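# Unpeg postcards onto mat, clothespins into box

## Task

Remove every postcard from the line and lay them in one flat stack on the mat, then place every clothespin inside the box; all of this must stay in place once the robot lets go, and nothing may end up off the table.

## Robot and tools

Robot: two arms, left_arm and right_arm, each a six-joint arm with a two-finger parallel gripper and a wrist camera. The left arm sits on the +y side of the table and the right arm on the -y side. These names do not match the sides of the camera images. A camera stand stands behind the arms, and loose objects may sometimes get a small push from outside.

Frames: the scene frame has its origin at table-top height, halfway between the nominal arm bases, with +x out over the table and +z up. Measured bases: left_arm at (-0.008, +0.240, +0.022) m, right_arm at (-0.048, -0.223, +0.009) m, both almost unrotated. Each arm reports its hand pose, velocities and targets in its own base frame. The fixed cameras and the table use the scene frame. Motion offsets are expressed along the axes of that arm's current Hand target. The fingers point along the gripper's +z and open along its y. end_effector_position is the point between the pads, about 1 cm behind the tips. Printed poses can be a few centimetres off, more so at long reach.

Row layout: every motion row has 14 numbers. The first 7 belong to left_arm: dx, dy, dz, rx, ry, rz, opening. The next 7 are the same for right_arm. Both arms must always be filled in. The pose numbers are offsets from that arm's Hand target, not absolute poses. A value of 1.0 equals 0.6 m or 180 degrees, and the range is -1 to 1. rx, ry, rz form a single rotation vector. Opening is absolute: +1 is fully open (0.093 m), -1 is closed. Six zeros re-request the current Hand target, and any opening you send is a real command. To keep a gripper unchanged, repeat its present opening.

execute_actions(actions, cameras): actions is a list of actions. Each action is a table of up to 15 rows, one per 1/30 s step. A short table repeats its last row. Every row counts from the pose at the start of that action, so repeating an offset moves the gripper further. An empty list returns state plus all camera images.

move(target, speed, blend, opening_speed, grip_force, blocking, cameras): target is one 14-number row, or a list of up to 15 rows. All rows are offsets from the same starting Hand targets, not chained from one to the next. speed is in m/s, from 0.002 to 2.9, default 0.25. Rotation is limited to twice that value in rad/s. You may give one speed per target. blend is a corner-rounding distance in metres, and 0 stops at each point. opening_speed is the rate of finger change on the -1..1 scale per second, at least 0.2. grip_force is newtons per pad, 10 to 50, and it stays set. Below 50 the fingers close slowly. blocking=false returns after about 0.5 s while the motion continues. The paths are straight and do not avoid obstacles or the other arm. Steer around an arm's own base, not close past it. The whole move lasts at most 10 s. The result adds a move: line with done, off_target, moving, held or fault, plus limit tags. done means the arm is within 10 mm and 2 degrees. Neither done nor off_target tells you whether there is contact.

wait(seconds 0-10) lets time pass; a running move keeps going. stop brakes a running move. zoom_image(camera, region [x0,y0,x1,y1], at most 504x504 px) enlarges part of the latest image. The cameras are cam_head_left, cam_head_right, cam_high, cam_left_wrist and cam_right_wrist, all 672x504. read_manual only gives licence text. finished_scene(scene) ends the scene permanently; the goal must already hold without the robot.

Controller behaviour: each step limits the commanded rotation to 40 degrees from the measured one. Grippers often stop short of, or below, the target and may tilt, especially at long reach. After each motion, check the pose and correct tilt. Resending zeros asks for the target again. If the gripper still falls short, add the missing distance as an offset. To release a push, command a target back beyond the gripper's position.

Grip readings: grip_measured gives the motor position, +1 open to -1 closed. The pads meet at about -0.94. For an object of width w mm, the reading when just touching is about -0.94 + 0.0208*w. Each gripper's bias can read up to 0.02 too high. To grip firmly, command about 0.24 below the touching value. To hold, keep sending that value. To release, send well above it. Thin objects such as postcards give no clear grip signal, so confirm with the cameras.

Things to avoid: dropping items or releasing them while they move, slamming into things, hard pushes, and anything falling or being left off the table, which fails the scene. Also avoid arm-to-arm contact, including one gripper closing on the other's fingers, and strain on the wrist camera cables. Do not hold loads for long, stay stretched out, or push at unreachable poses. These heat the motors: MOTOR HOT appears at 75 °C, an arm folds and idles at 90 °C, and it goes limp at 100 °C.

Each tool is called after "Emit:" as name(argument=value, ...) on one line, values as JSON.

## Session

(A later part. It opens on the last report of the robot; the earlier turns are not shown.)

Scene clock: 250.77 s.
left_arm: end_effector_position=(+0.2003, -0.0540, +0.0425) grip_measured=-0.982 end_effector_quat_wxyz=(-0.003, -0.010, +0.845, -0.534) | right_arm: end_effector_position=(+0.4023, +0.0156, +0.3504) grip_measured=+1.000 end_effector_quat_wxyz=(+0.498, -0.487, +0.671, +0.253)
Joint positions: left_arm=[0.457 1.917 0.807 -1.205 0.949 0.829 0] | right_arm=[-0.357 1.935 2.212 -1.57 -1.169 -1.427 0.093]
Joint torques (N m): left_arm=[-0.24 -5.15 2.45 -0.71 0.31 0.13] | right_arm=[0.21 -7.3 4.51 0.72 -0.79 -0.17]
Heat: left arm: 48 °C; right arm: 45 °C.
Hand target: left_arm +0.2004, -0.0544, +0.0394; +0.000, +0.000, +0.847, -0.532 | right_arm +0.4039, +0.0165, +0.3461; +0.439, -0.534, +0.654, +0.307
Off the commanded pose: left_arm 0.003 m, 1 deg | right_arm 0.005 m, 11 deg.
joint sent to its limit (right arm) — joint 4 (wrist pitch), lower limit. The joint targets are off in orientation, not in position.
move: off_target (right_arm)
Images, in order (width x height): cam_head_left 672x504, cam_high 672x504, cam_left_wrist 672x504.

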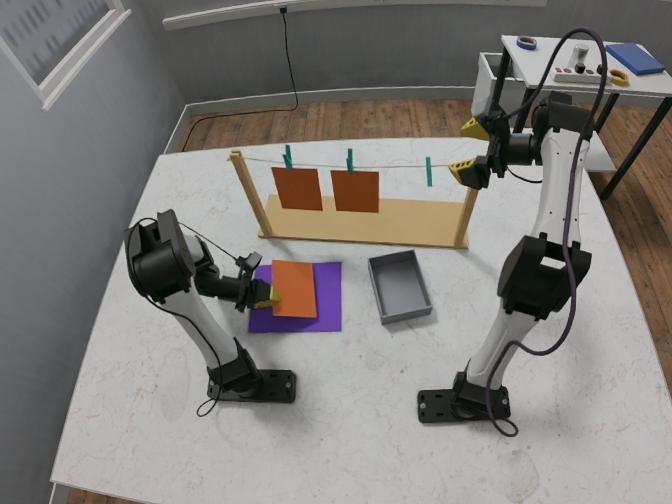

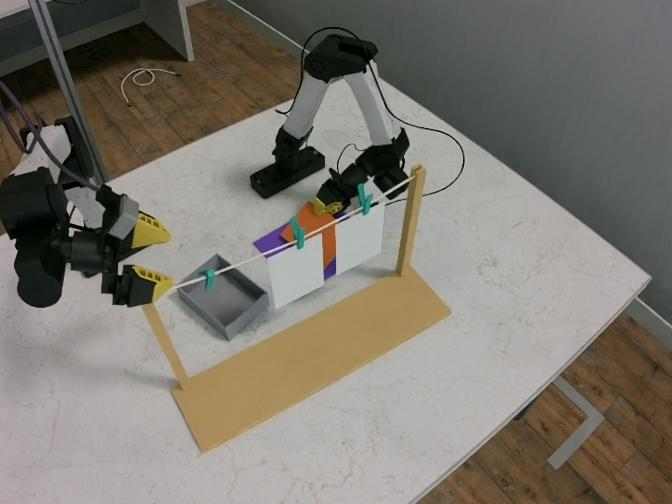

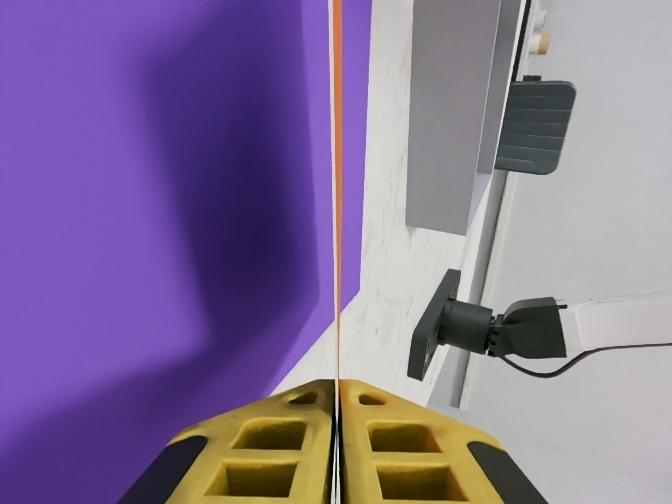

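Emit:
move(target=[[0,0.052,0.025,0,0,0,-1,0,0,0,0,0,0,1],[0,0.052,0.025,0,0,0,-0.75,0,0,0,0,0,0,1],[0,0.088,-0.05,0,0,0,-0.75,0,0,0,0,0,0,1]], cameras=["cam_head_left","cam_high","cam_left_wrist"], speed=0.1)

Scene clock: 267.97 s.
left_arm: end_effector_position=(+0.2012, -0.0071, +0.0059) grip_measured=-0.752 end_effector_quat_wxyz=(+0.006, -0.006, +0.846, -0.533) | right_arm: end_effector_position=(+0.4023, +0.0156, +0.3504) grip_measured=+1.000 end_effector_quat_wxyz=(+0.498, -0.487, +0.671, +0.253)
Joint positions: left_arm=[0.63 2.142 0.919 -1.225 0.831 1.024 0.009] | right_arm=[-0.357 1.935 2.212 -1.57 -1.169 -1.427 0.093]
Joint torques (N m): left_arm=[0.53 -5.71 3.11 -1.25 0.08 0.16] | right_arm=[0.21 -7.27 4.53 0.72 -0.8 -0.16]
Heat: left arm: 46 °C; right arm: 44 °C.
Hand target: left_arm +0.2004, -0.0045, +0.0049; -0.001, +0.000, +0.847, -0.532 | right_arm +0.4039, +0.0165, +0.3461; +0.439, -0.534, +0.654, +0.307
Off the commanded pose: left_arm 0.003 m, 1 deg | right_arm 0.005 m, 11 deg.
joint sent to its limit (right arm) — joint 4 (wrist pitch), lower limit. The joint targets are off in orientation, not in position.
move: off_target (right_arm); target 2's new opening was sent with left_arm's hand 0.013 m and 4 deg from that target
Images, in order (width x height): cam_head_left 672x504, cam_high 672x504, cam_left_wrist 672x504.

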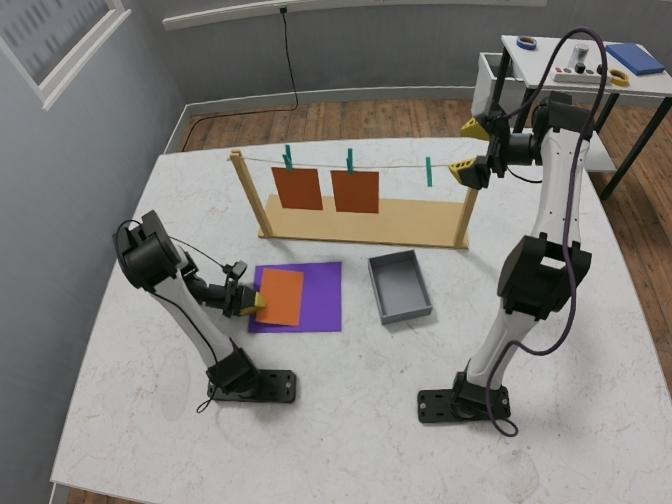

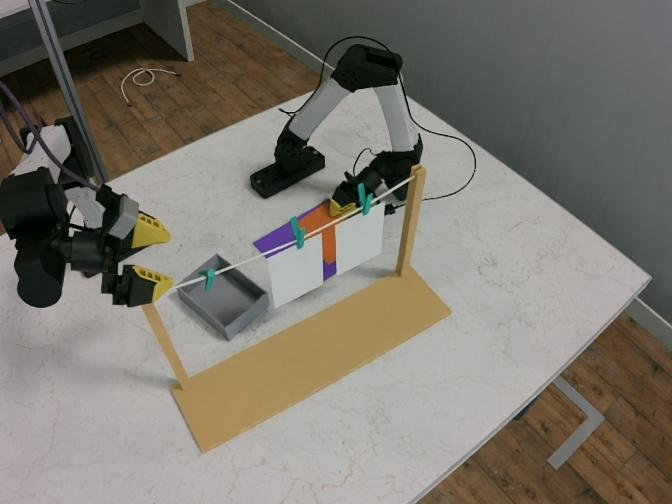

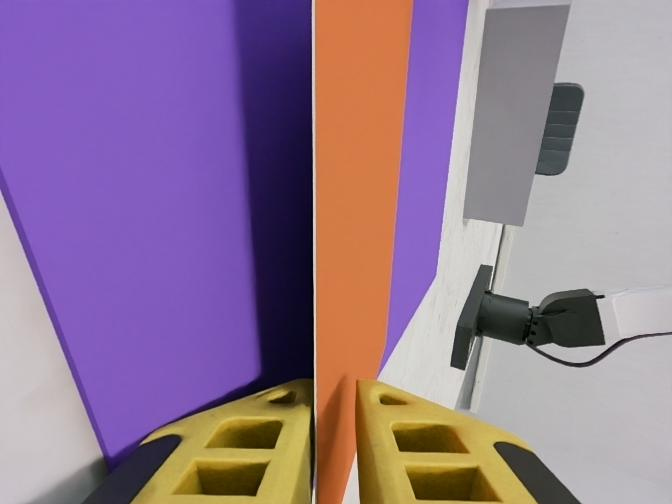

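Emit:
move(target=[[0,0,0,0,0,0,-1,0,0,0,0,0,0,1],[0,-0.03,0.052,0,0,0,-1,0,0,0,0,0,0,1],[0,-0.045,0.045,0,0,0,-0.3,0,0,0,0,0,0,1]], speed=0.1)

Emit:
move(target=[0,0.065,-0.133,0,0,0,-0.3,0,0,0,0,0,0,1], cameras=["cam_head_left","cam_high","cam_left_wrist"], speed=0.8)

Scene clock: 286.67 s.
left_arm: end_effector_position=(+0.2000, -0.0410, +0.0170) grip_measured=-0.302 end_effector_quat_wxyz=(-0.006, -0.009, +0.841, -0.541) | right_arm: end_effector_position=(+0.4023, +0.0156, +0.3504) grip_measured=+1.000 end_effector_quat_wxyz=(+0.498, -0.487, +0.671, +0.253)
Joint positions: left_arm=[0.511 2.058 0.836 -1.172 0.916 0.913 0.031] | right_arm=[-0.357 1.935 2.212 -1.57 -1.169 -1.427 0.093]
Joint torques (N m): left_arm=[-0.17 -8.13 1.51 -0.84 0.22 0] | right_arm=[0.21 -7.3 4.51 0.71 -0.8 -0.16]
Heat: left arm: 45 °C; right arm: 44 °C.
Hand target: left_arm +0.2003, -0.0405, +0.0175; -0.001, +0.000, +0.847, -0.532 | right_arm +0.4039, +0.0165, +0.3461; +0.439, -0.534, +0.654, +0.307
Off the commanded pose: left_arm 0.001 m, 2 deg | right_arm 0.005 m, 11 deg.
joint sent to its limit (right arm) — joint 4 (wrist pitch), lower limit. The joint targets are off in orientation, not in position.
move: off_target (right_arm); target 3's new opening was sent with left_arm's hand 0.004 m and 3 deg from that target

Scene clock: 287.90 s.
left_arm: end_effector_position=(+0.2003, +0.0469, +0.0158) grip_measured=-0.302 end_effector_quat_wxyz=(+0.005, -0.006, +0.848, -0.530) | right_arm: end_effector_position=(+0.4023, +0.0156, +0.3504) grip_measured=+1.000 end_effector_quat_wxyz=(+0.498, -0.487, +0.671, +0.253)
Joint positions: left_arm=[0.786 2.212 1.102 -1.419 0.701 1.148 0.031] | right_arm=[-0.357 1.935 2.212 -1.57 -1.169 -1.427 0.093]
Joint torques (N m): left_arm=[0.06 -6.53 3.56 -1.5 0.11 0.15] | right_arm=[0.2 -7.3 4.52 0.72 -0.8 -0.16]
Heat: left arm: 45 °C; right arm: 44 °C.
Hand target: left_arm +0.2003, +0.0482, +0.0170; -0.001, +0.000, +0.847, -0.532 | right_arm +0.4039, +0.0165, +0.3461; +0.439, -0.534, +0.654, +0.307
Off the commanded pose: left_arm 0.002 m, 1 deg | right_arm 0.005 m, 11 deg.
joint sent to its limit (right arm) — joint 4 (wrist pitch), lower limit. The joint targets are off in orientation, not in position.
move: off_target (right_arm)
Images, in order (width x height): cam_head_left 672x504, cam_high 672x504, cam_left_wrist 672x504.

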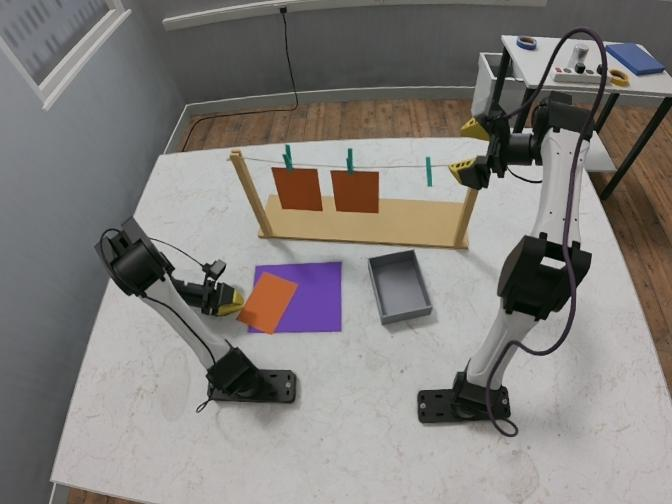

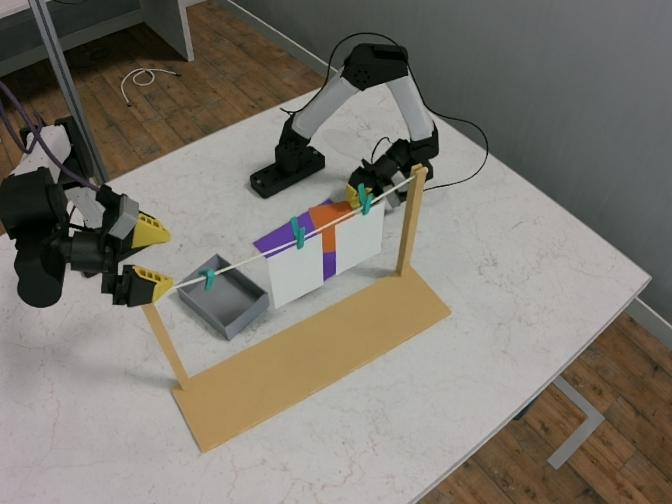

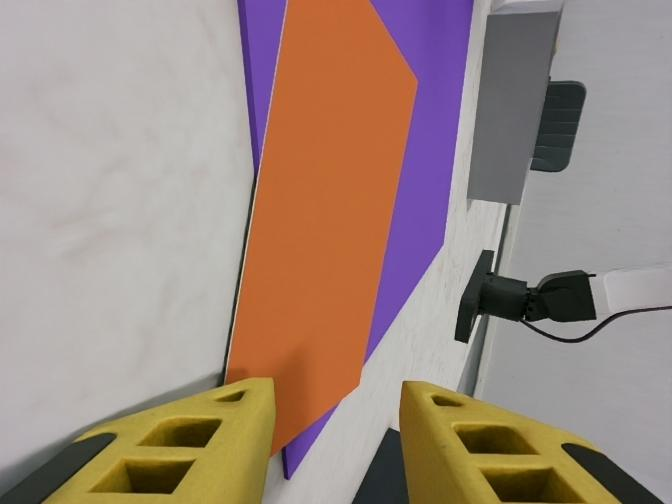

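Emit:
move(target=[[0,-0.0755,-0.073,0,0,0,-0.3,0,0,0,0,0,0,1],[-0.0367,-0.151,0.071,-0.355,0.037,0.059,0.1,0,0,0,0,0,0,1]], blend=[0.02,0], cameras=["cam_head_left","cam_left_wrist"])

Scene clock: 310.10 s.
left_arm: end_effector_position=(+0.2180, -0.0297, +0.0782) grip_measured=+0.098 end_effector_quat_wxyz=(-0.015, +0.105, +0.994, -0.007) | right_arm: end_effector_position=(+0.4023, +0.0156, +0.3504) grip_measured=+1.000 end_effector_quat_wxyz=(+0.498, -0.487, +0.671, +0.253)
Joint positions: left_arm=[-0.125 1.423 0.966 -1.145 0.014 0.086 0.05] | right_arm=[-0.357 1.935 2.212 -1.57 -1.169 -1.427 0.093]
Joint torques (N m): left_arm=[-0.17 -5.34 4.79 0.53 -0.21 -0.06] | right_arm=[0.2 -7.28 4.52 0.72 -0.81 -0.16]
Heat: left arm: 44 °C; right arm: 44 °C.
Hand target: left_arm +0.2225, -0.0294, +0.0801; -0.001, +0.104, +0.995, -0.001 | right_arm +0.4039, +0.0165, +0.3461; +0.439, -0.534, +0.654, +0.307
Off the commanded pose: left_arm 0.005 m, 2 deg | right_arm 0.005 m, 11 deg.
joint sent to its limit (right arm) — joint 4 (wrist pitch), lower limit. The joint targets are off in orientation, not in position.
move: off_target (right_arm)
Images, in order (width x height): cam_head_left 672x504, cam_left_wrist 672x504.

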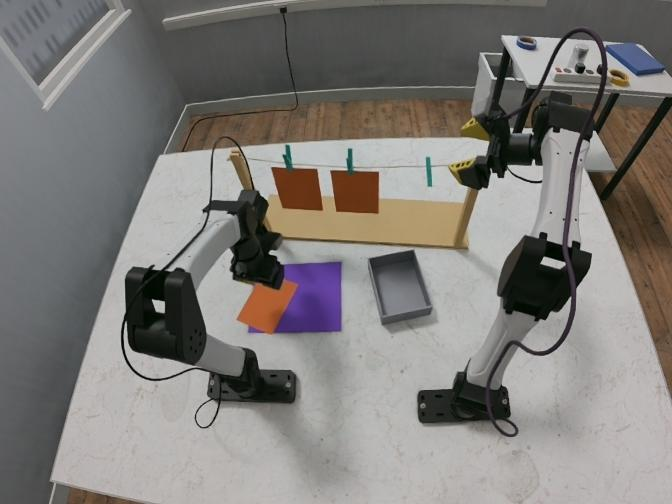

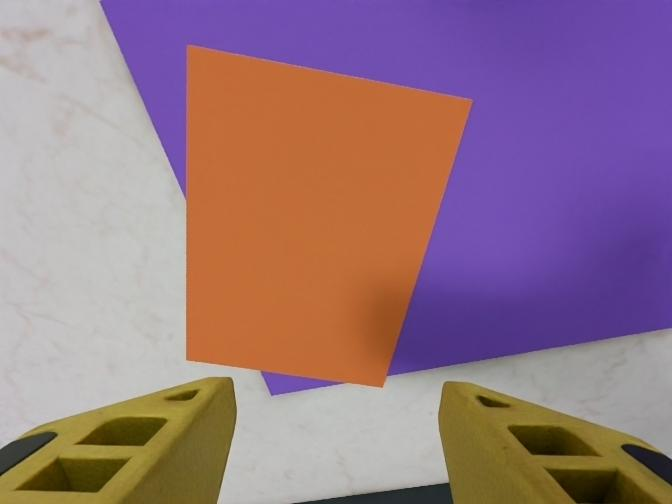

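Emit:
move(target=[[-0.014,0.0105,0.135,0,0,0,0.1,0,0,0,0,0,0,1],[-0.014,0.0105,0.165,0,0,0,0.1,0,0,0,0,0,0,1],[-0.0467,-0.095,0.165,0,0,-0.133,0.1,0,0,0,0,0,0,1],[-0.0467,-0.095,0.0,0,0,-0.133,0.1,0,0,0,0,0,0,1]], speed=[0.2,0.03,0.1,0.2], cameras=["cam_head_left","cam_left_wrist"])

Scene clock: 332.93 s.
left_arm: end_effector_position=(+0.2343, -0.0881, +0.0701) grip_measured=+0.098 end_effector_quat_wxyz=(-0.012, -0.104, +0.995, +0.005) | right_arm: end_effector_position=(+0.4023, +0.0156, +0.3504) grip_measured=+1.000 end_effector_quat_wxyz=(+0.498, -0.487, +0.671, +0.253)
Joint positions: left_arm=[-0.358 1.544 1.043 -1.096 0.003 -0.565 0.05] | right_arm=[-0.357 1.935 2.212 -1.57 -1.169 -1.427 0.093]
Joint torques (N m): left_arm=[-0.24 -6.52 6.89 0.16 -0.13 -0.07] | right_arm=[0.18 -7.3 4.52 0.72 -0.8 -0.16]
Heat: left arm: 45 °C; right arm: 44 °C.
Hand target: left_arm +0.2382, -0.0910, +0.0801; -0.001, -0.105, +0.994, -0.001 | right_arm +0.4039, +0.0165, +0.3461; +0.439, -0.534, +0.654, +0.307
Off the commanded pose: left_arm 0.011 m, 1 deg | right_arm 0.005 m, 11 deg.
joint sent to its limit (right arm) — joint 4 (wrist pitch), lower limit. The joint targets are off in orientation, not in position.
move: off_target (left_arm, right_arm)
Images, in order (width x height): cam_head_left 672x504, cam_left_wrist 672x504.

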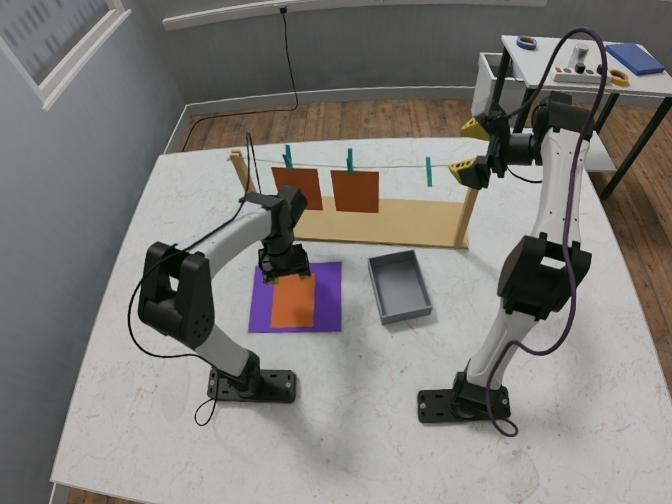

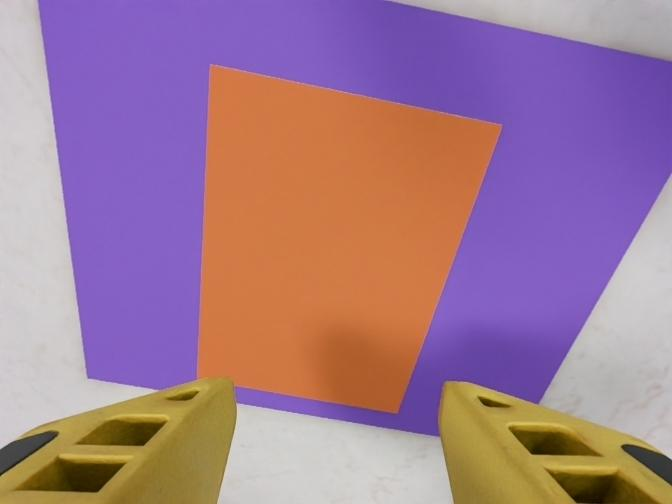

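Emit:
move(target=[[0,0,-0.15,0,0,0,0.1,-0.034,0.238,-0.084,0,0,0,1],[-0.048,0.228,-0.2,0,0,0,0.1,0.079,0.273,0.0457,0.41,-0.105,0.111,0.1]], blend=[0.03,0], cameras=["all"])

Scene clock: 359.50 s.
left_arm: end_effector_position=(+0.2373, +0.0475, +0.1888) grip_measured=+0.098 end_effector_quat_wxyz=(-0.004, -0.107, +0.994, -0.002) | right_arm: end_effector_position=(+0.2488, +0.0581, +0.2811) grip_measured=+0.102 end_effector_quat_wxyz=(+0.706, -0.002, +0.709, -0.002)
Joint positions: left_arm=[0.199 1.487 1.466 -1.558 0.002 -0.015 0.05] | right_arm=[0.626 0.429 0.424 -0.001 0.625 -0.003 0.05]
Joint torques (N m): left_arm=[0.68 -5.86 7.3 0.21 -0.11 0.1] | right_arm=[0.35 1.66 5.82 2.38 0.04 -0.01]
Heat: left arm: 48 °C; right arm: 43 °C.
Hand target: left_arm +0.2379, +0.0490, +0.1998; -0.001, -0.105, +0.994, -0.001 | right_arm +0.2500, +0.0597, +0.2807; +0.707, +0.000, +0.707, +0.000
Off the commanded pose: left_arm 0.011 m, 0 deg | right_arm 0.002 m, 0 deg.
joint sent to its limit (left arm) — joint 4 (wrist pitch), lower limit. The joint targets still meet the commanded pose.
move: off_target (left_arm)

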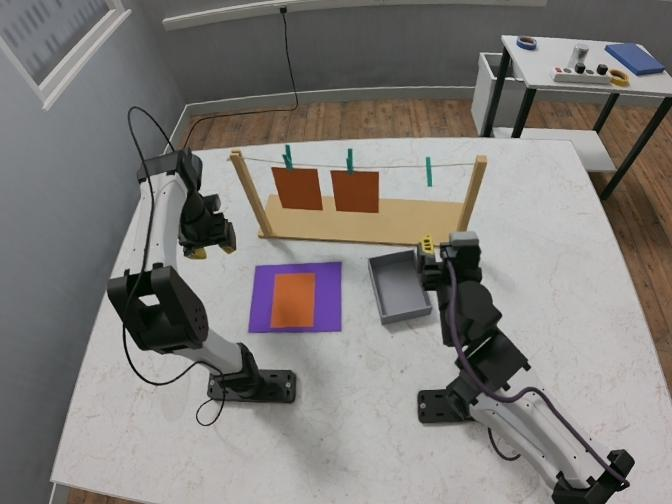

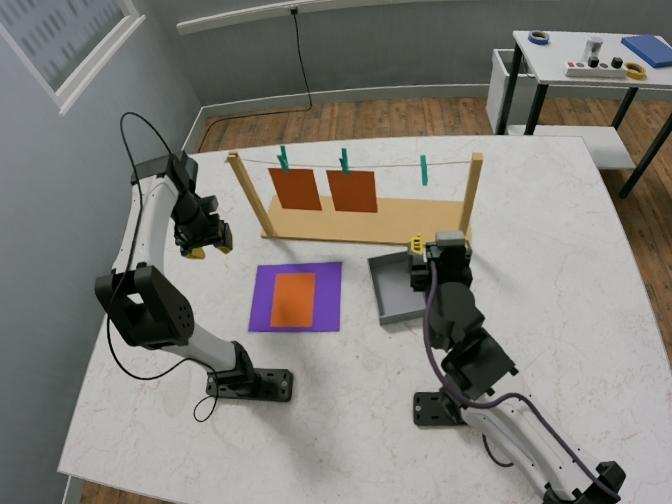

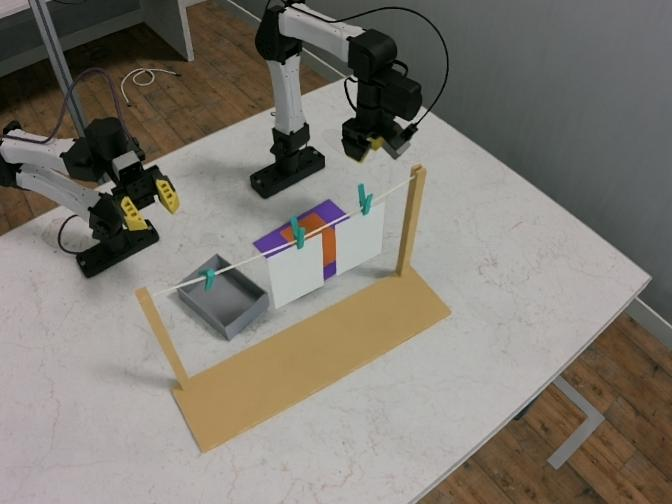

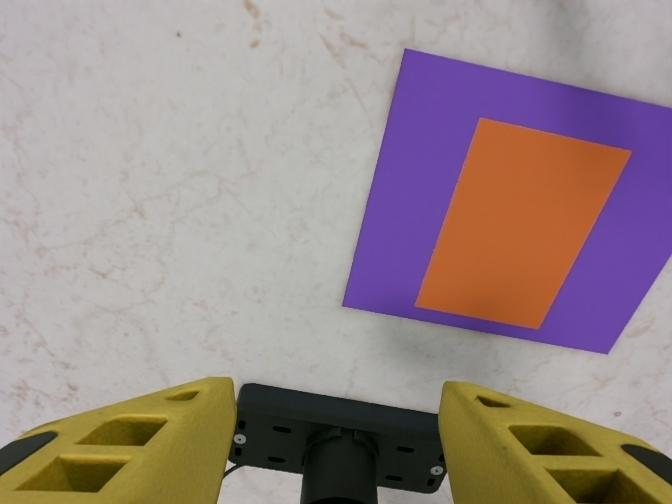

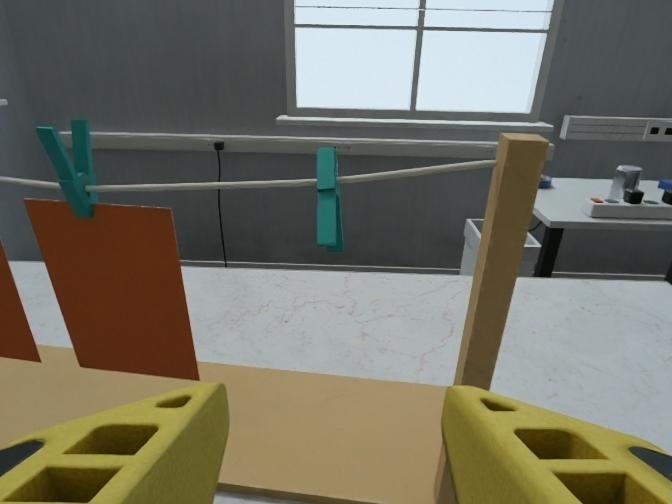

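Emit:
move(target=[[0,0,0,0,0,0,0.1,0.02,0.006,0.17,0,0,0,-0.4],[0,0,0,0,0,0,0.1,0.021,0.006,0.245,0,0,0,-0.4]], blend=[0.02,0], cameras=["cam_right_wrist"])

Emit:
move(target=[0,0,0,0,0,0,0.1,0,0,0,0,0,0,-1], cameras=["cam_right_wrist"], grip_force=[50,30])

Scene clock: 373.30 s.
left_arm: end_effector_position=(+0.2373, +0.0475, +0.1888) grip_measured=+0.098 end_effector_quat_wxyz=(-0.004, -0.107, +0.994, -0.002) | right_arm: end_effector_position=(+0.3915, +0.0623, +0.2511) grip_measured=-0.398 end_effector_quat_wxyz=(+0.691, -0.003, +0.723, -0.008)
Joint positions: left_arm=[0.199 1.487 1.466 -1.558 0.002 -0.015 0.05] | right_arm=[0.277 1.206 0.566 0.593 0.284 -0.003 0.026]
Joint torques (N m): left_arm=[0.68 -5.85 7.3 0.21 -0.11 0.09] | right_arm=[-0.64 -2.99 8.77 2.61 -0.16 -0.02]
Heat: left arm: 48 °C; right arm: 44 °C.
Hand target: left_arm +0.2379, +0.0490, +0.1998; -0.001, -0.105, +0.994, -0.001 | right_arm +0.3971, +0.0632, +0.2681; +0.707, +0.001, +0.707, +0.000
Off the commanded pose: left_arm 0.011 m, 0 deg | right_arm 0.018 m, 3 deg.
joint sent to its limit (left arm) — joint 4 (wrist pitch), lower limit. The joint targets still meet the commanded pose.
move: off_target (left_arm, right_arm)
Images, in order (width x height): cam_right_wrist 672x504.

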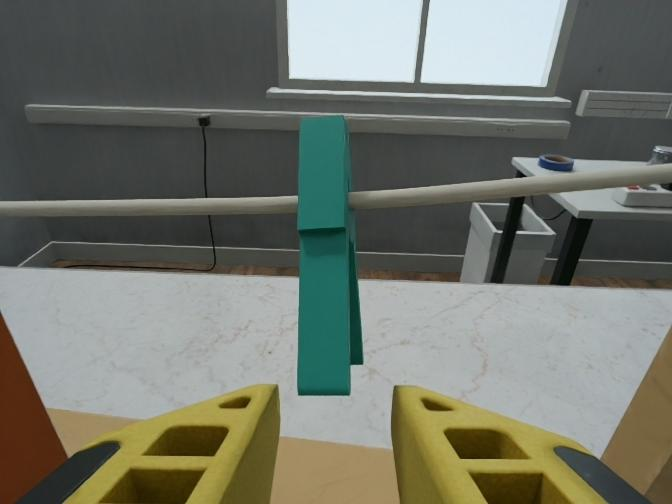

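Scene clock: 375.13 s.
left_arm: end_effector_position=(+0.2373, +0.0475, +0.1888) grip_measured=+0.098 end_effector_quat_wxyz=(-0.004, -0.107, +0.994, -0.002) | right_arm: end_effector_position=(+0.3915, +0.0623, +0.2513) grip_measured=-0.989 end_effector_quat_wxyz=(+0.691, -0.003, +0.722, -0.008)
Joint positions: left_arm=[0.199 1.487 1.466 -1.558 0.002 -0.015 0.05] | right_arm=[0.277 1.206 0.566 0.594 0.283 -0.003 0]
Joint torques (N m): left_arm=[0.69 -5.85 7.28 0.21 -0.11 0.09] | right_arm=[-0.66 -2.93 8.77 2.55 -0.18 -0.03]
Heat: left arm: 48 °C; right arm: 44 °C.
Hand target: left_arm +0.2379, +0.0490, +0.1998; -0.001, -0.105, +0.994, -0.001 | right_arm +0.3971, +0.0632, +0.2681; +0.707, +0.000, +0.707, +0.000
Off the commanded pose: left_arm 0.011 m, 0 deg | right_arm 0.018 m, 3 deg.
joint sent to its limit (left arm) — joint 4 (wrist pitch), lower limit. The joint targets still meet the commanded pose.
grip_force (N): 50, 30
move: off_target (left_arm, right_arm)
Images, in order (width x height): cam_right_wrist 672x504.

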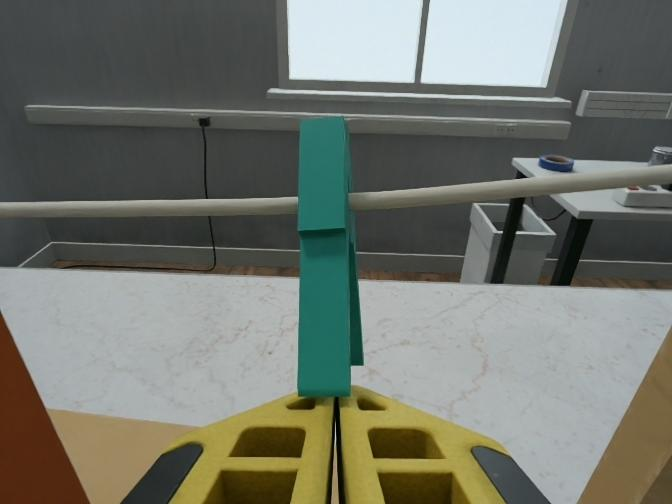

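Emit:
move(target=[[0,0,0,0,0,0,0.1,0,0,0,0,0,0,-0.4],[0,0,0,0,0,0,0.1,-0.042,0.004,0.016,0,0,0,-0.4],[0,0,0,0,0,0,0.1,-0.042,0.004,0.016,0,0,0,-1]], cameras=["cam_right_wrist"], grip_force=50)

Scene clock: 382.73 s.
left_arm: end_effector_position=(+0.2373, +0.0475, +0.1888) grip_measured=+0.098 end_effector_quat_wxyz=(-0.004, -0.107, +0.994, -0.002) | right_arm: end_effector_position=(+0.4026, +0.0658, +0.2822) grip_measured=-0.942 end_effector_quat_wxyz=(+0.699, -0.002, +0.715, -0.005)
Joint positions: left_arm=[0.199 1.487 1.466 -1.558 0.002 -0.015 0.05] | right_arm=[0.277 1.215 0.681 0.511 0.282 -0.003 0]
Joint torques (N m): left_arm=[0.68 -5.85 7.3 0.2 -0.11 0.09] | right_arm=[-0.75 -3.33 8.64 2.31 -0.19 -0.02]
Heat: left arm: 48 °C; right arm: 44 °C.
Hand target: left_arm +0.2379, +0.0490, +0.1998; -0.001, -0.105, +0.994, -0.001 | right_arm +0.4066, +0.0655, +0.2933; +0.707, +0.001, +0.707, +0.000
Off the commanded pose: left_arm 0.011 m, 0 deg | right_arm 0.012 m, 1 deg.
joint sent to its limit (left arm) — joint 4 (wrist pitch), lower limit. The joint targets still meet the commanded pose.
move: off_target (left_arm, right_arm); target 3's new opening was sent with right_arm's hand 0.012 m and 1 deg from that target
Images, in order (width x height): cam_right_wrist 672x504.

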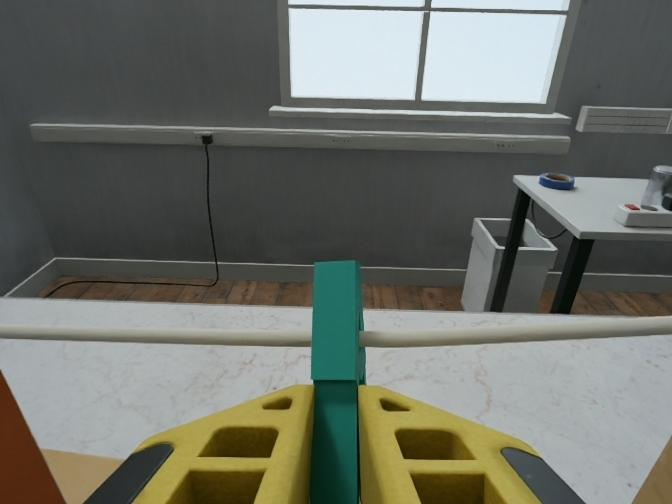

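Emit:
move(target=[[0,0,0,0,0,0,0.1,0.1,0,-0.04,0,0,0,-1],[0,0,0,0,0,0,0.1,0.1,0,-0.2,0,0,0,-1]], speed=0.1, cameras=["cam_right_wrist","cam_high"])

Scene clock: 392.63 s.
left_arm: end_effector_position=(+0.2342, +0.0486, +0.1889) grip_measured=+0.098 end_effector_quat_wxyz=(-0.010, -0.109, +0.994, +0.000) | right_arm: end_effector_position=(+0.2866, +0.0715, +0.2502) grip_measured=-0.942 end_effector_quat_wxyz=(+0.728, -0.004, +0.686, +0.021)
Joint positions: left_arm=[0.204 1.487 1.466 -1.57 -0.001 -0.015 0.05] | right_arm=[0.505 0.669 0.261 0.475 0.469 -0.008 0]
Joint torques (N m): left_arm=[0.29 -5.86 7.25 0.31 -0.06 0.1] | right_arm=[0.08 -0.49 5.7 1.5 0.42 0]
Heat: left arm: 48 °C; right arm: 46 °C.
Hand target: left_arm +0.2379, +0.0490, +0.1998; -0.001, -0.105, +0.994, -0.001 | right_arm +0.2866, +0.0657, +0.2333; +0.707, +0.001, +0.707, +0.000
Off the commanded pose: left_arm 0.012 m, 1 deg | right_arm 0.018 m, 4 deg.
joint sent to its limit (left arm) — joint 4 (wrist pitch), lower limit. The joint targets still meet the commanded pose.
move: off_target (left_arm, right_arm)
Images, in order (width x height): cam_high 672x504, cam_right_wrist 672x504.

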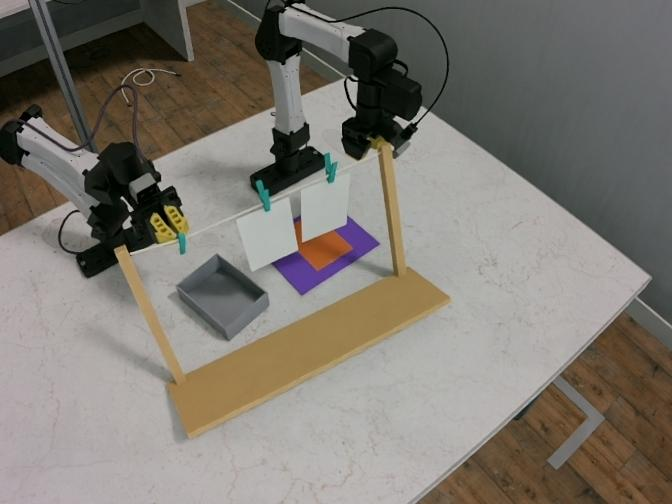

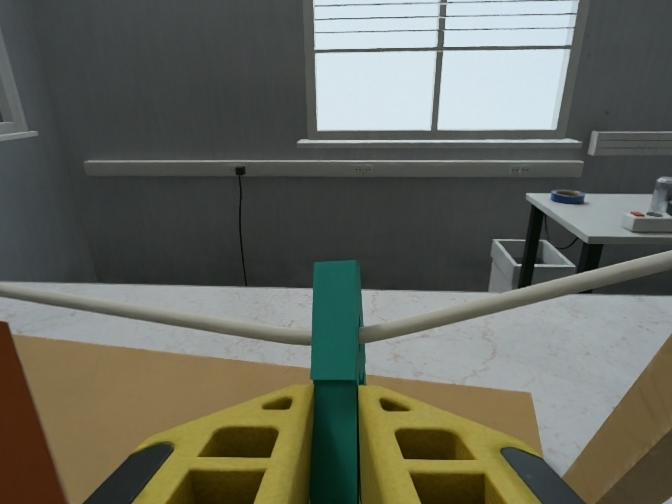

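Emit:
move(target=[0,0,0,0,0,0,0.1,-0.1,0,0.195,0,0,0,-1], speed=0.1, cameras=["all"])

Scene clock: 400.07 s.
left_arm: end_effector_position=(+0.2341, +0.0487, +0.1889) grip_measured=+0.098 end_effector_quat_wxyz=(-0.011, -0.109, +0.994, +0.000) | right_arm: end_effector_position=(+0.3991, +0.0621, +0.2818) grip_measured=-0.942 end_effector_quat_wxyz=(+0.699, +0.002, +0.715, -0.012)
Joint positions: left_arm=[0.204 1.487 1.466 -1.57 -0.002 -0.015 0.05] | right_arm=[0.277 1.2 0.669 0.509 0.298 -0.008 0]
Joint torques (N m): left_arm=[0.29 -5.86 7.27 0.31 -0.06 0.09] | right_arm=[-0.5 -3.06 8.95 2.27 -0.34 0.03]
Heat: left arm: 48 °C; right arm: 46 °C.
Hand target: left_arm +0.2379, +0.0490, +0.1998; -0.001, -0.105, +0.994, -0.001 | right_arm +0.4036, +0.0656, +0.2933; +0.707, +0.000, +0.707, +0.000
Off the commanded pose: left_arm 0.012 m, 1 deg | right_arm 0.013 m, 2 deg.
joint sent to its limit (left arm) — joint 4 (wrist pitch), lower limit. The joint targets still meet the commanded pose.
move: off_target (left_arm, right_arm)

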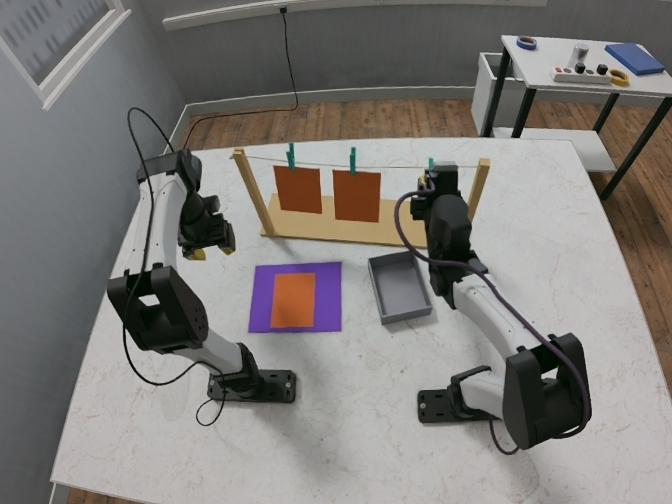

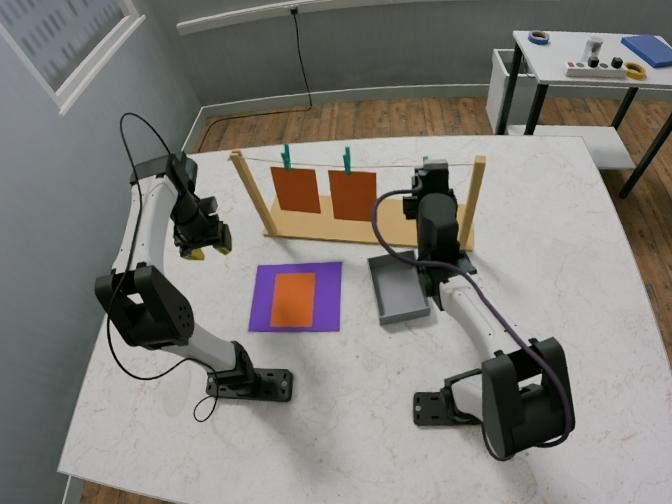

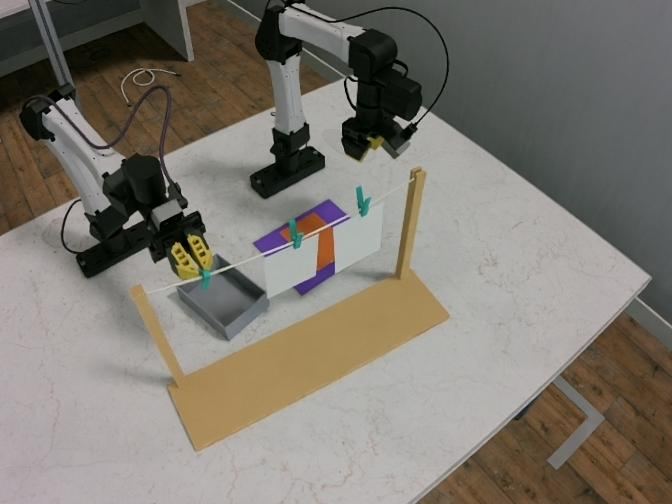

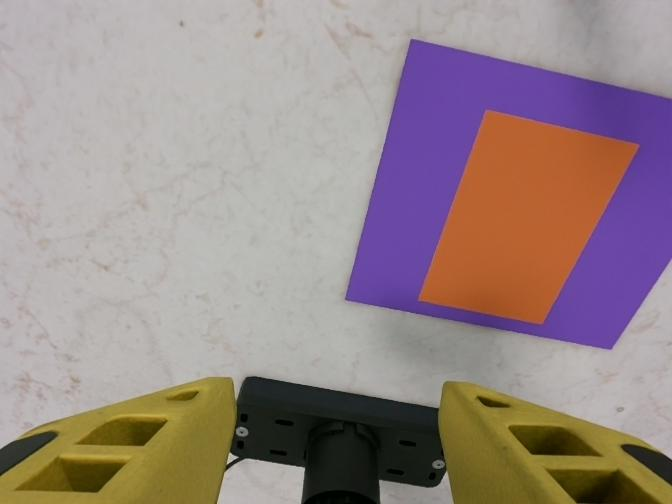

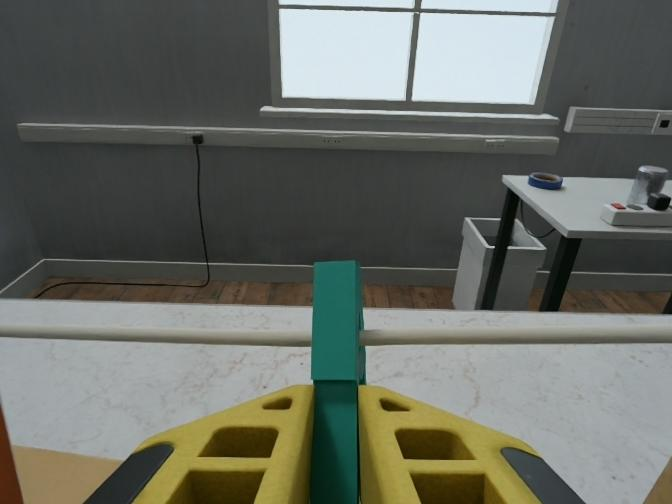

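Emit:
move(target=[[0,0,0,0,0,0,0.1,0,0,0,0,0,0,-0.4],[0,0,0,0,0,0,0.1,0.01,0,-0.1,0,0,0,-0.4],[0,0,0,0,0,0,0.1,0,-0.15,-0.35,0,0,0,-0.4]], cameras=["cam_right_wrist","cam_high"])

Emit:
move(target=[[0.12,-0.485,-0.167,0.265,-0.187,0.337,0.1,0,0,0,0,0,0,-0.4],[-0.017,-0.68,-0.167,0.265,-0.187,0.337,0.1,0,0,0,0,0,0,-0.4]], blend=[0.05,0], cameras=["all"])

Scene clock: 458.37 s.
left_arm: end_effector_position=(+0.2341, +0.0487, +0.1889) grip_measured=+0.098 end_effector_quat_wxyz=(-0.011, -0.109, +0.994, +0.000) | right_arm: end_effector_position=(+0.1934, -0.0251, +0.2829) grip_measured=-0.402 end_effector_quat_wxyz=(+0.701, +0.010, +0.713, +0.005)
Joint positions: left_arm=[0.204 1.487 1.466 -1.57 -0.002 -0.015 0.05] | right_arm=[-0.766 0.095 0.487 -0.416 -0.76 0.005 0.026]
Joint torques (N m): left_arm=[0.29 -5.86 7.25 0.31 -0.07 0.09] | right_arm=[-0.62 3.97 7.13 2.29 -0.24 -0.09]
Heat: left arm: 50 °C; right arm: 51 °C.
Hand target: left_arm +0.2379, +0.0490, +0.1998; -0.001, -0.105, +0.994, -0.001 | right_arm +0.1936, -0.0243, +0.2931; +0.707, +0.000, +0.707, +0.000
Off the commanded pose: left_arm 0.012 m, 1 deg | right_arm 0.010 m, 2 deg.
joint sent to its limit (left arm) — joint 4 (wrist pitch), lower limit. The joint targets still meet the commanded pose.
move: off_target (left_arm)
Images, in order (width x height): cam_high 672x504, cam_right_wrist 672x504.

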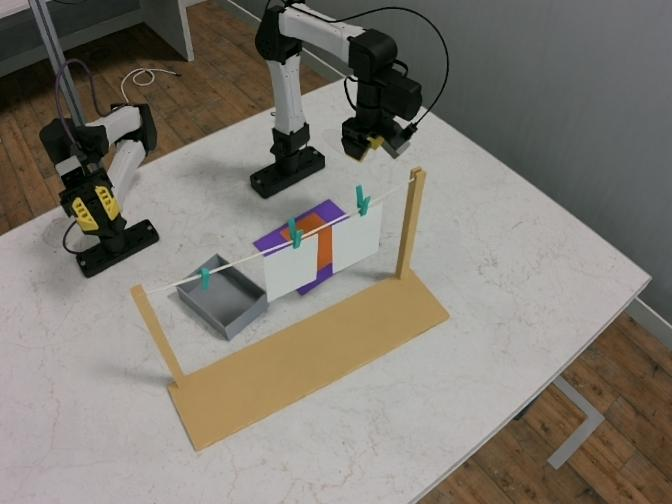

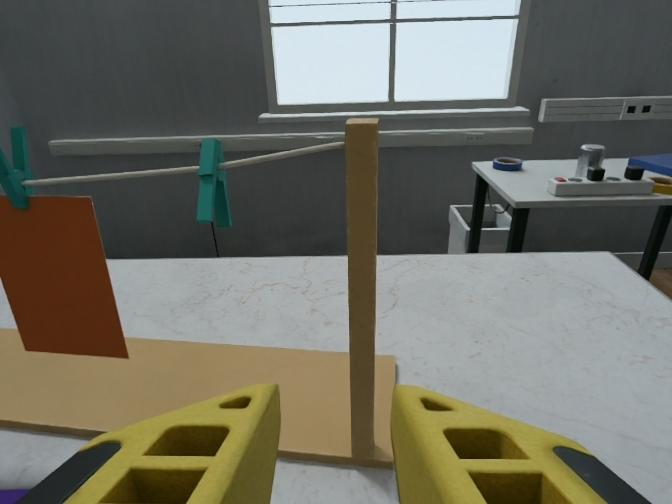

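Scene clock: 462.50 s.
left_arm: end_effector_position=(+0.3298, -0.3443, +0.2896) grip_measured=+0.098 end_effector_quat_wxyz=(+0.293, +0.403, +0.793, -0.352) | right_arm: end_effector_position=(+0.1934, -0.0250, +0.2829) grip_measured=-0.402 end_effector_quat_wxyz=(+0.701, +0.010, +0.713, +0.005)
Joint positions: left_arm=[-0.614 1.759 1.783 -0.79 0.575 0.075 0.05] | right_arm=[-0.766 0.095 0.487 -0.416 -0.76 0.005 0.026]
Joint torques (N m): left_arm=[-0.17 -7.41 8.5 1.71 0.06 -0.04] | right_arm=[-0.59 3.97 7.13 2.3 -0.21 -0.09]
Heat: left arm: 50 °C; right arm: 51 °C.
Hand target: left_arm +0.3333, -0.3477, +0.3006; +0.306, +0.402, +0.789, -0.351 | right_arm +0.1936, -0.0243, +0.2931; +0.707, +0.000, +0.707, +0.000
Off the commanded pose: left_arm 0.012 m, 2 deg | right_arm 0.010 m, 2 deg.
move: off_target (left_arm)

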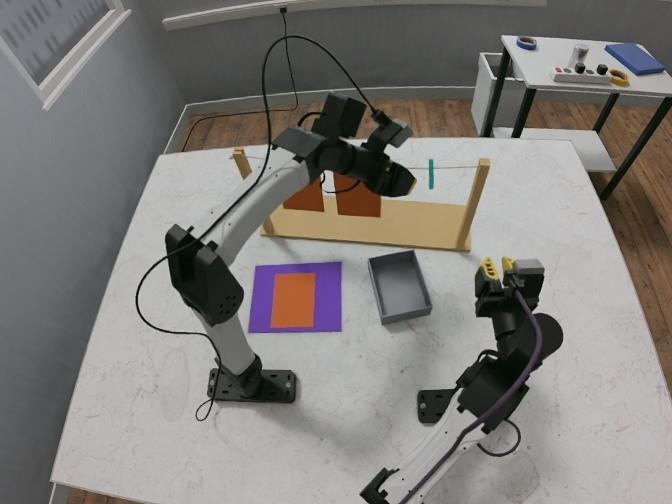

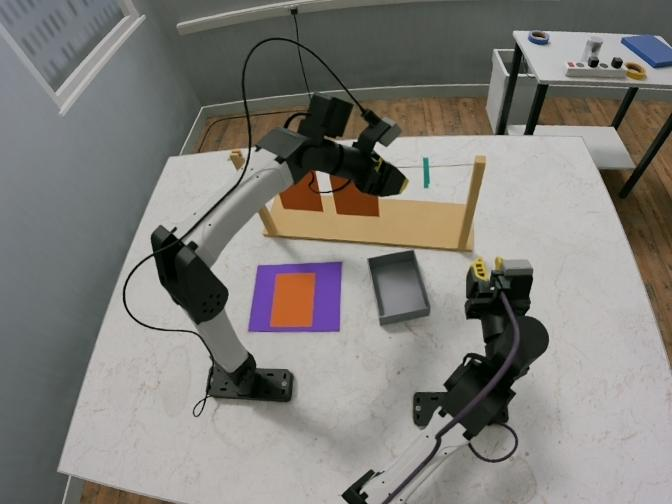

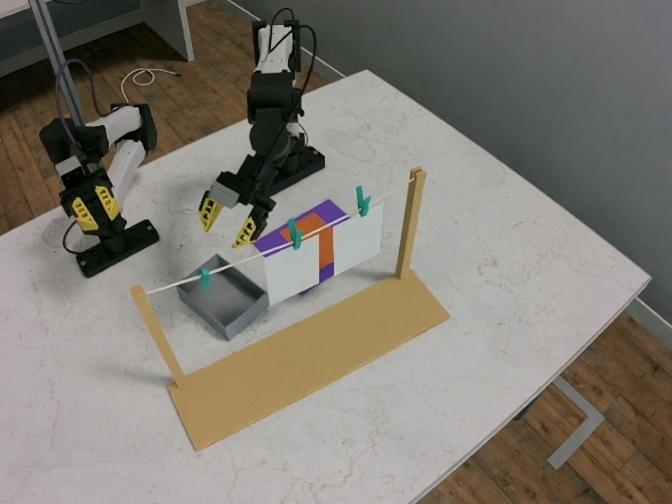

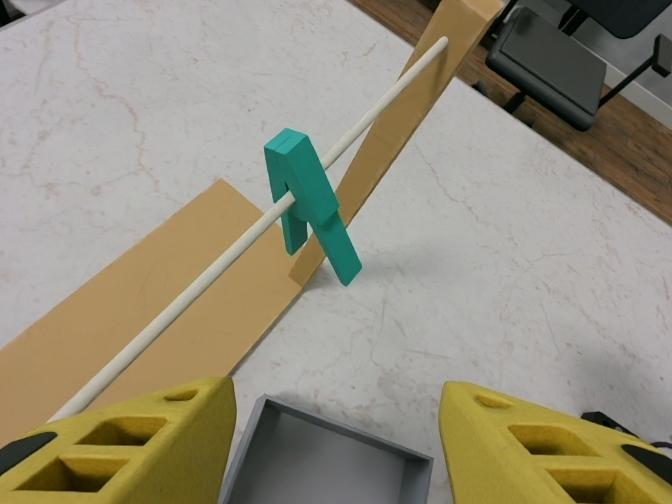

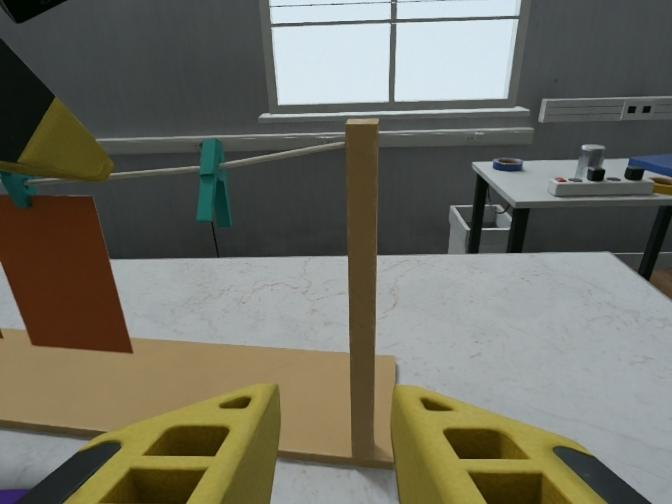

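Emit:
move(target=[-0.012,0.01,0.123,0,0,0,0.1,0,0,0,0,0,0,-0.4], speed=0.12, cameras=["cam_left_wrist","cam_right_wrist"])

Scene clock: 489.83 s.
left_arm: end_effector_position=(+0.3481, -0.4005, +0.2491) grip_measured=+0.098 end_effector_quat_wxyz=(+0.282, +0.403, +0.798, -0.349) | right_arm: end_effector_position=(+0.1934, -0.0250, +0.2829) grip_measured=-0.402 end_effector_quat_wxyz=(+0.701, +0.010, +0.713, +0.005)
Joint positions: left_arm=[-0.698 1.938 1.859 -0.678 0.515 0.012 0.05] | right_arm=[-0.766 0.095 0.487 -0.416 -0.76 0.005 0.026]
Joint torques (N m): left_arm=[0.05 -8.53 8.76 2.01 0.03 -0.01] | right_arm=[-0.58 3.97 7.15 2.29 -0.2 -0.1]
Heat: left arm: 55 °C; right arm: 49 °C.
Hand target: left_arm +0.3567, -0.4071, +0.2626; +0.306, +0.402, +0.788, -0.351 | right_arm +0.1936, -0.0243, +0.2931; +0.707, +0.000, +0.707, +0.000
Off the commanded pose: left_arm 0.017 m, 3 deg | right_arm 0.010 m, 2 deg.
move: off_target (left_arm)
Images, in order (width x height): cam_left_wrist 672x504, cam_right_wrist 672x504.

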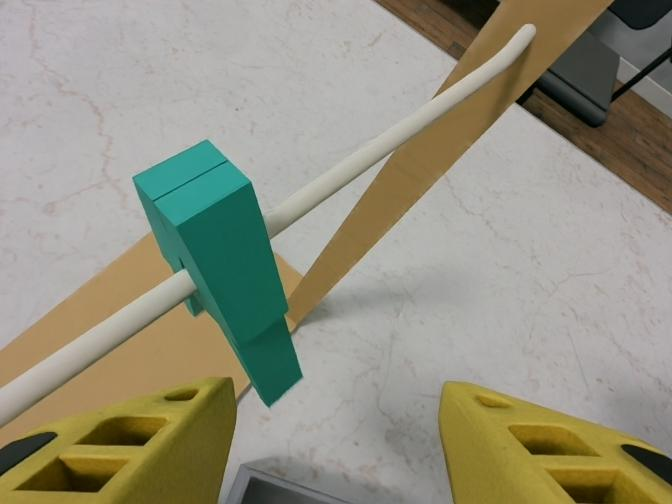

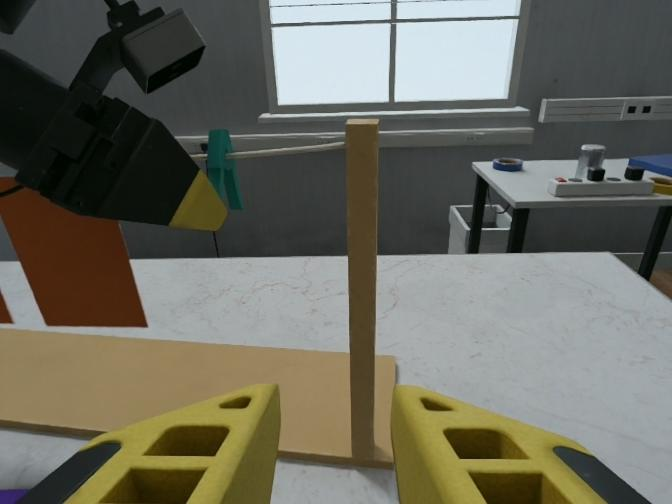

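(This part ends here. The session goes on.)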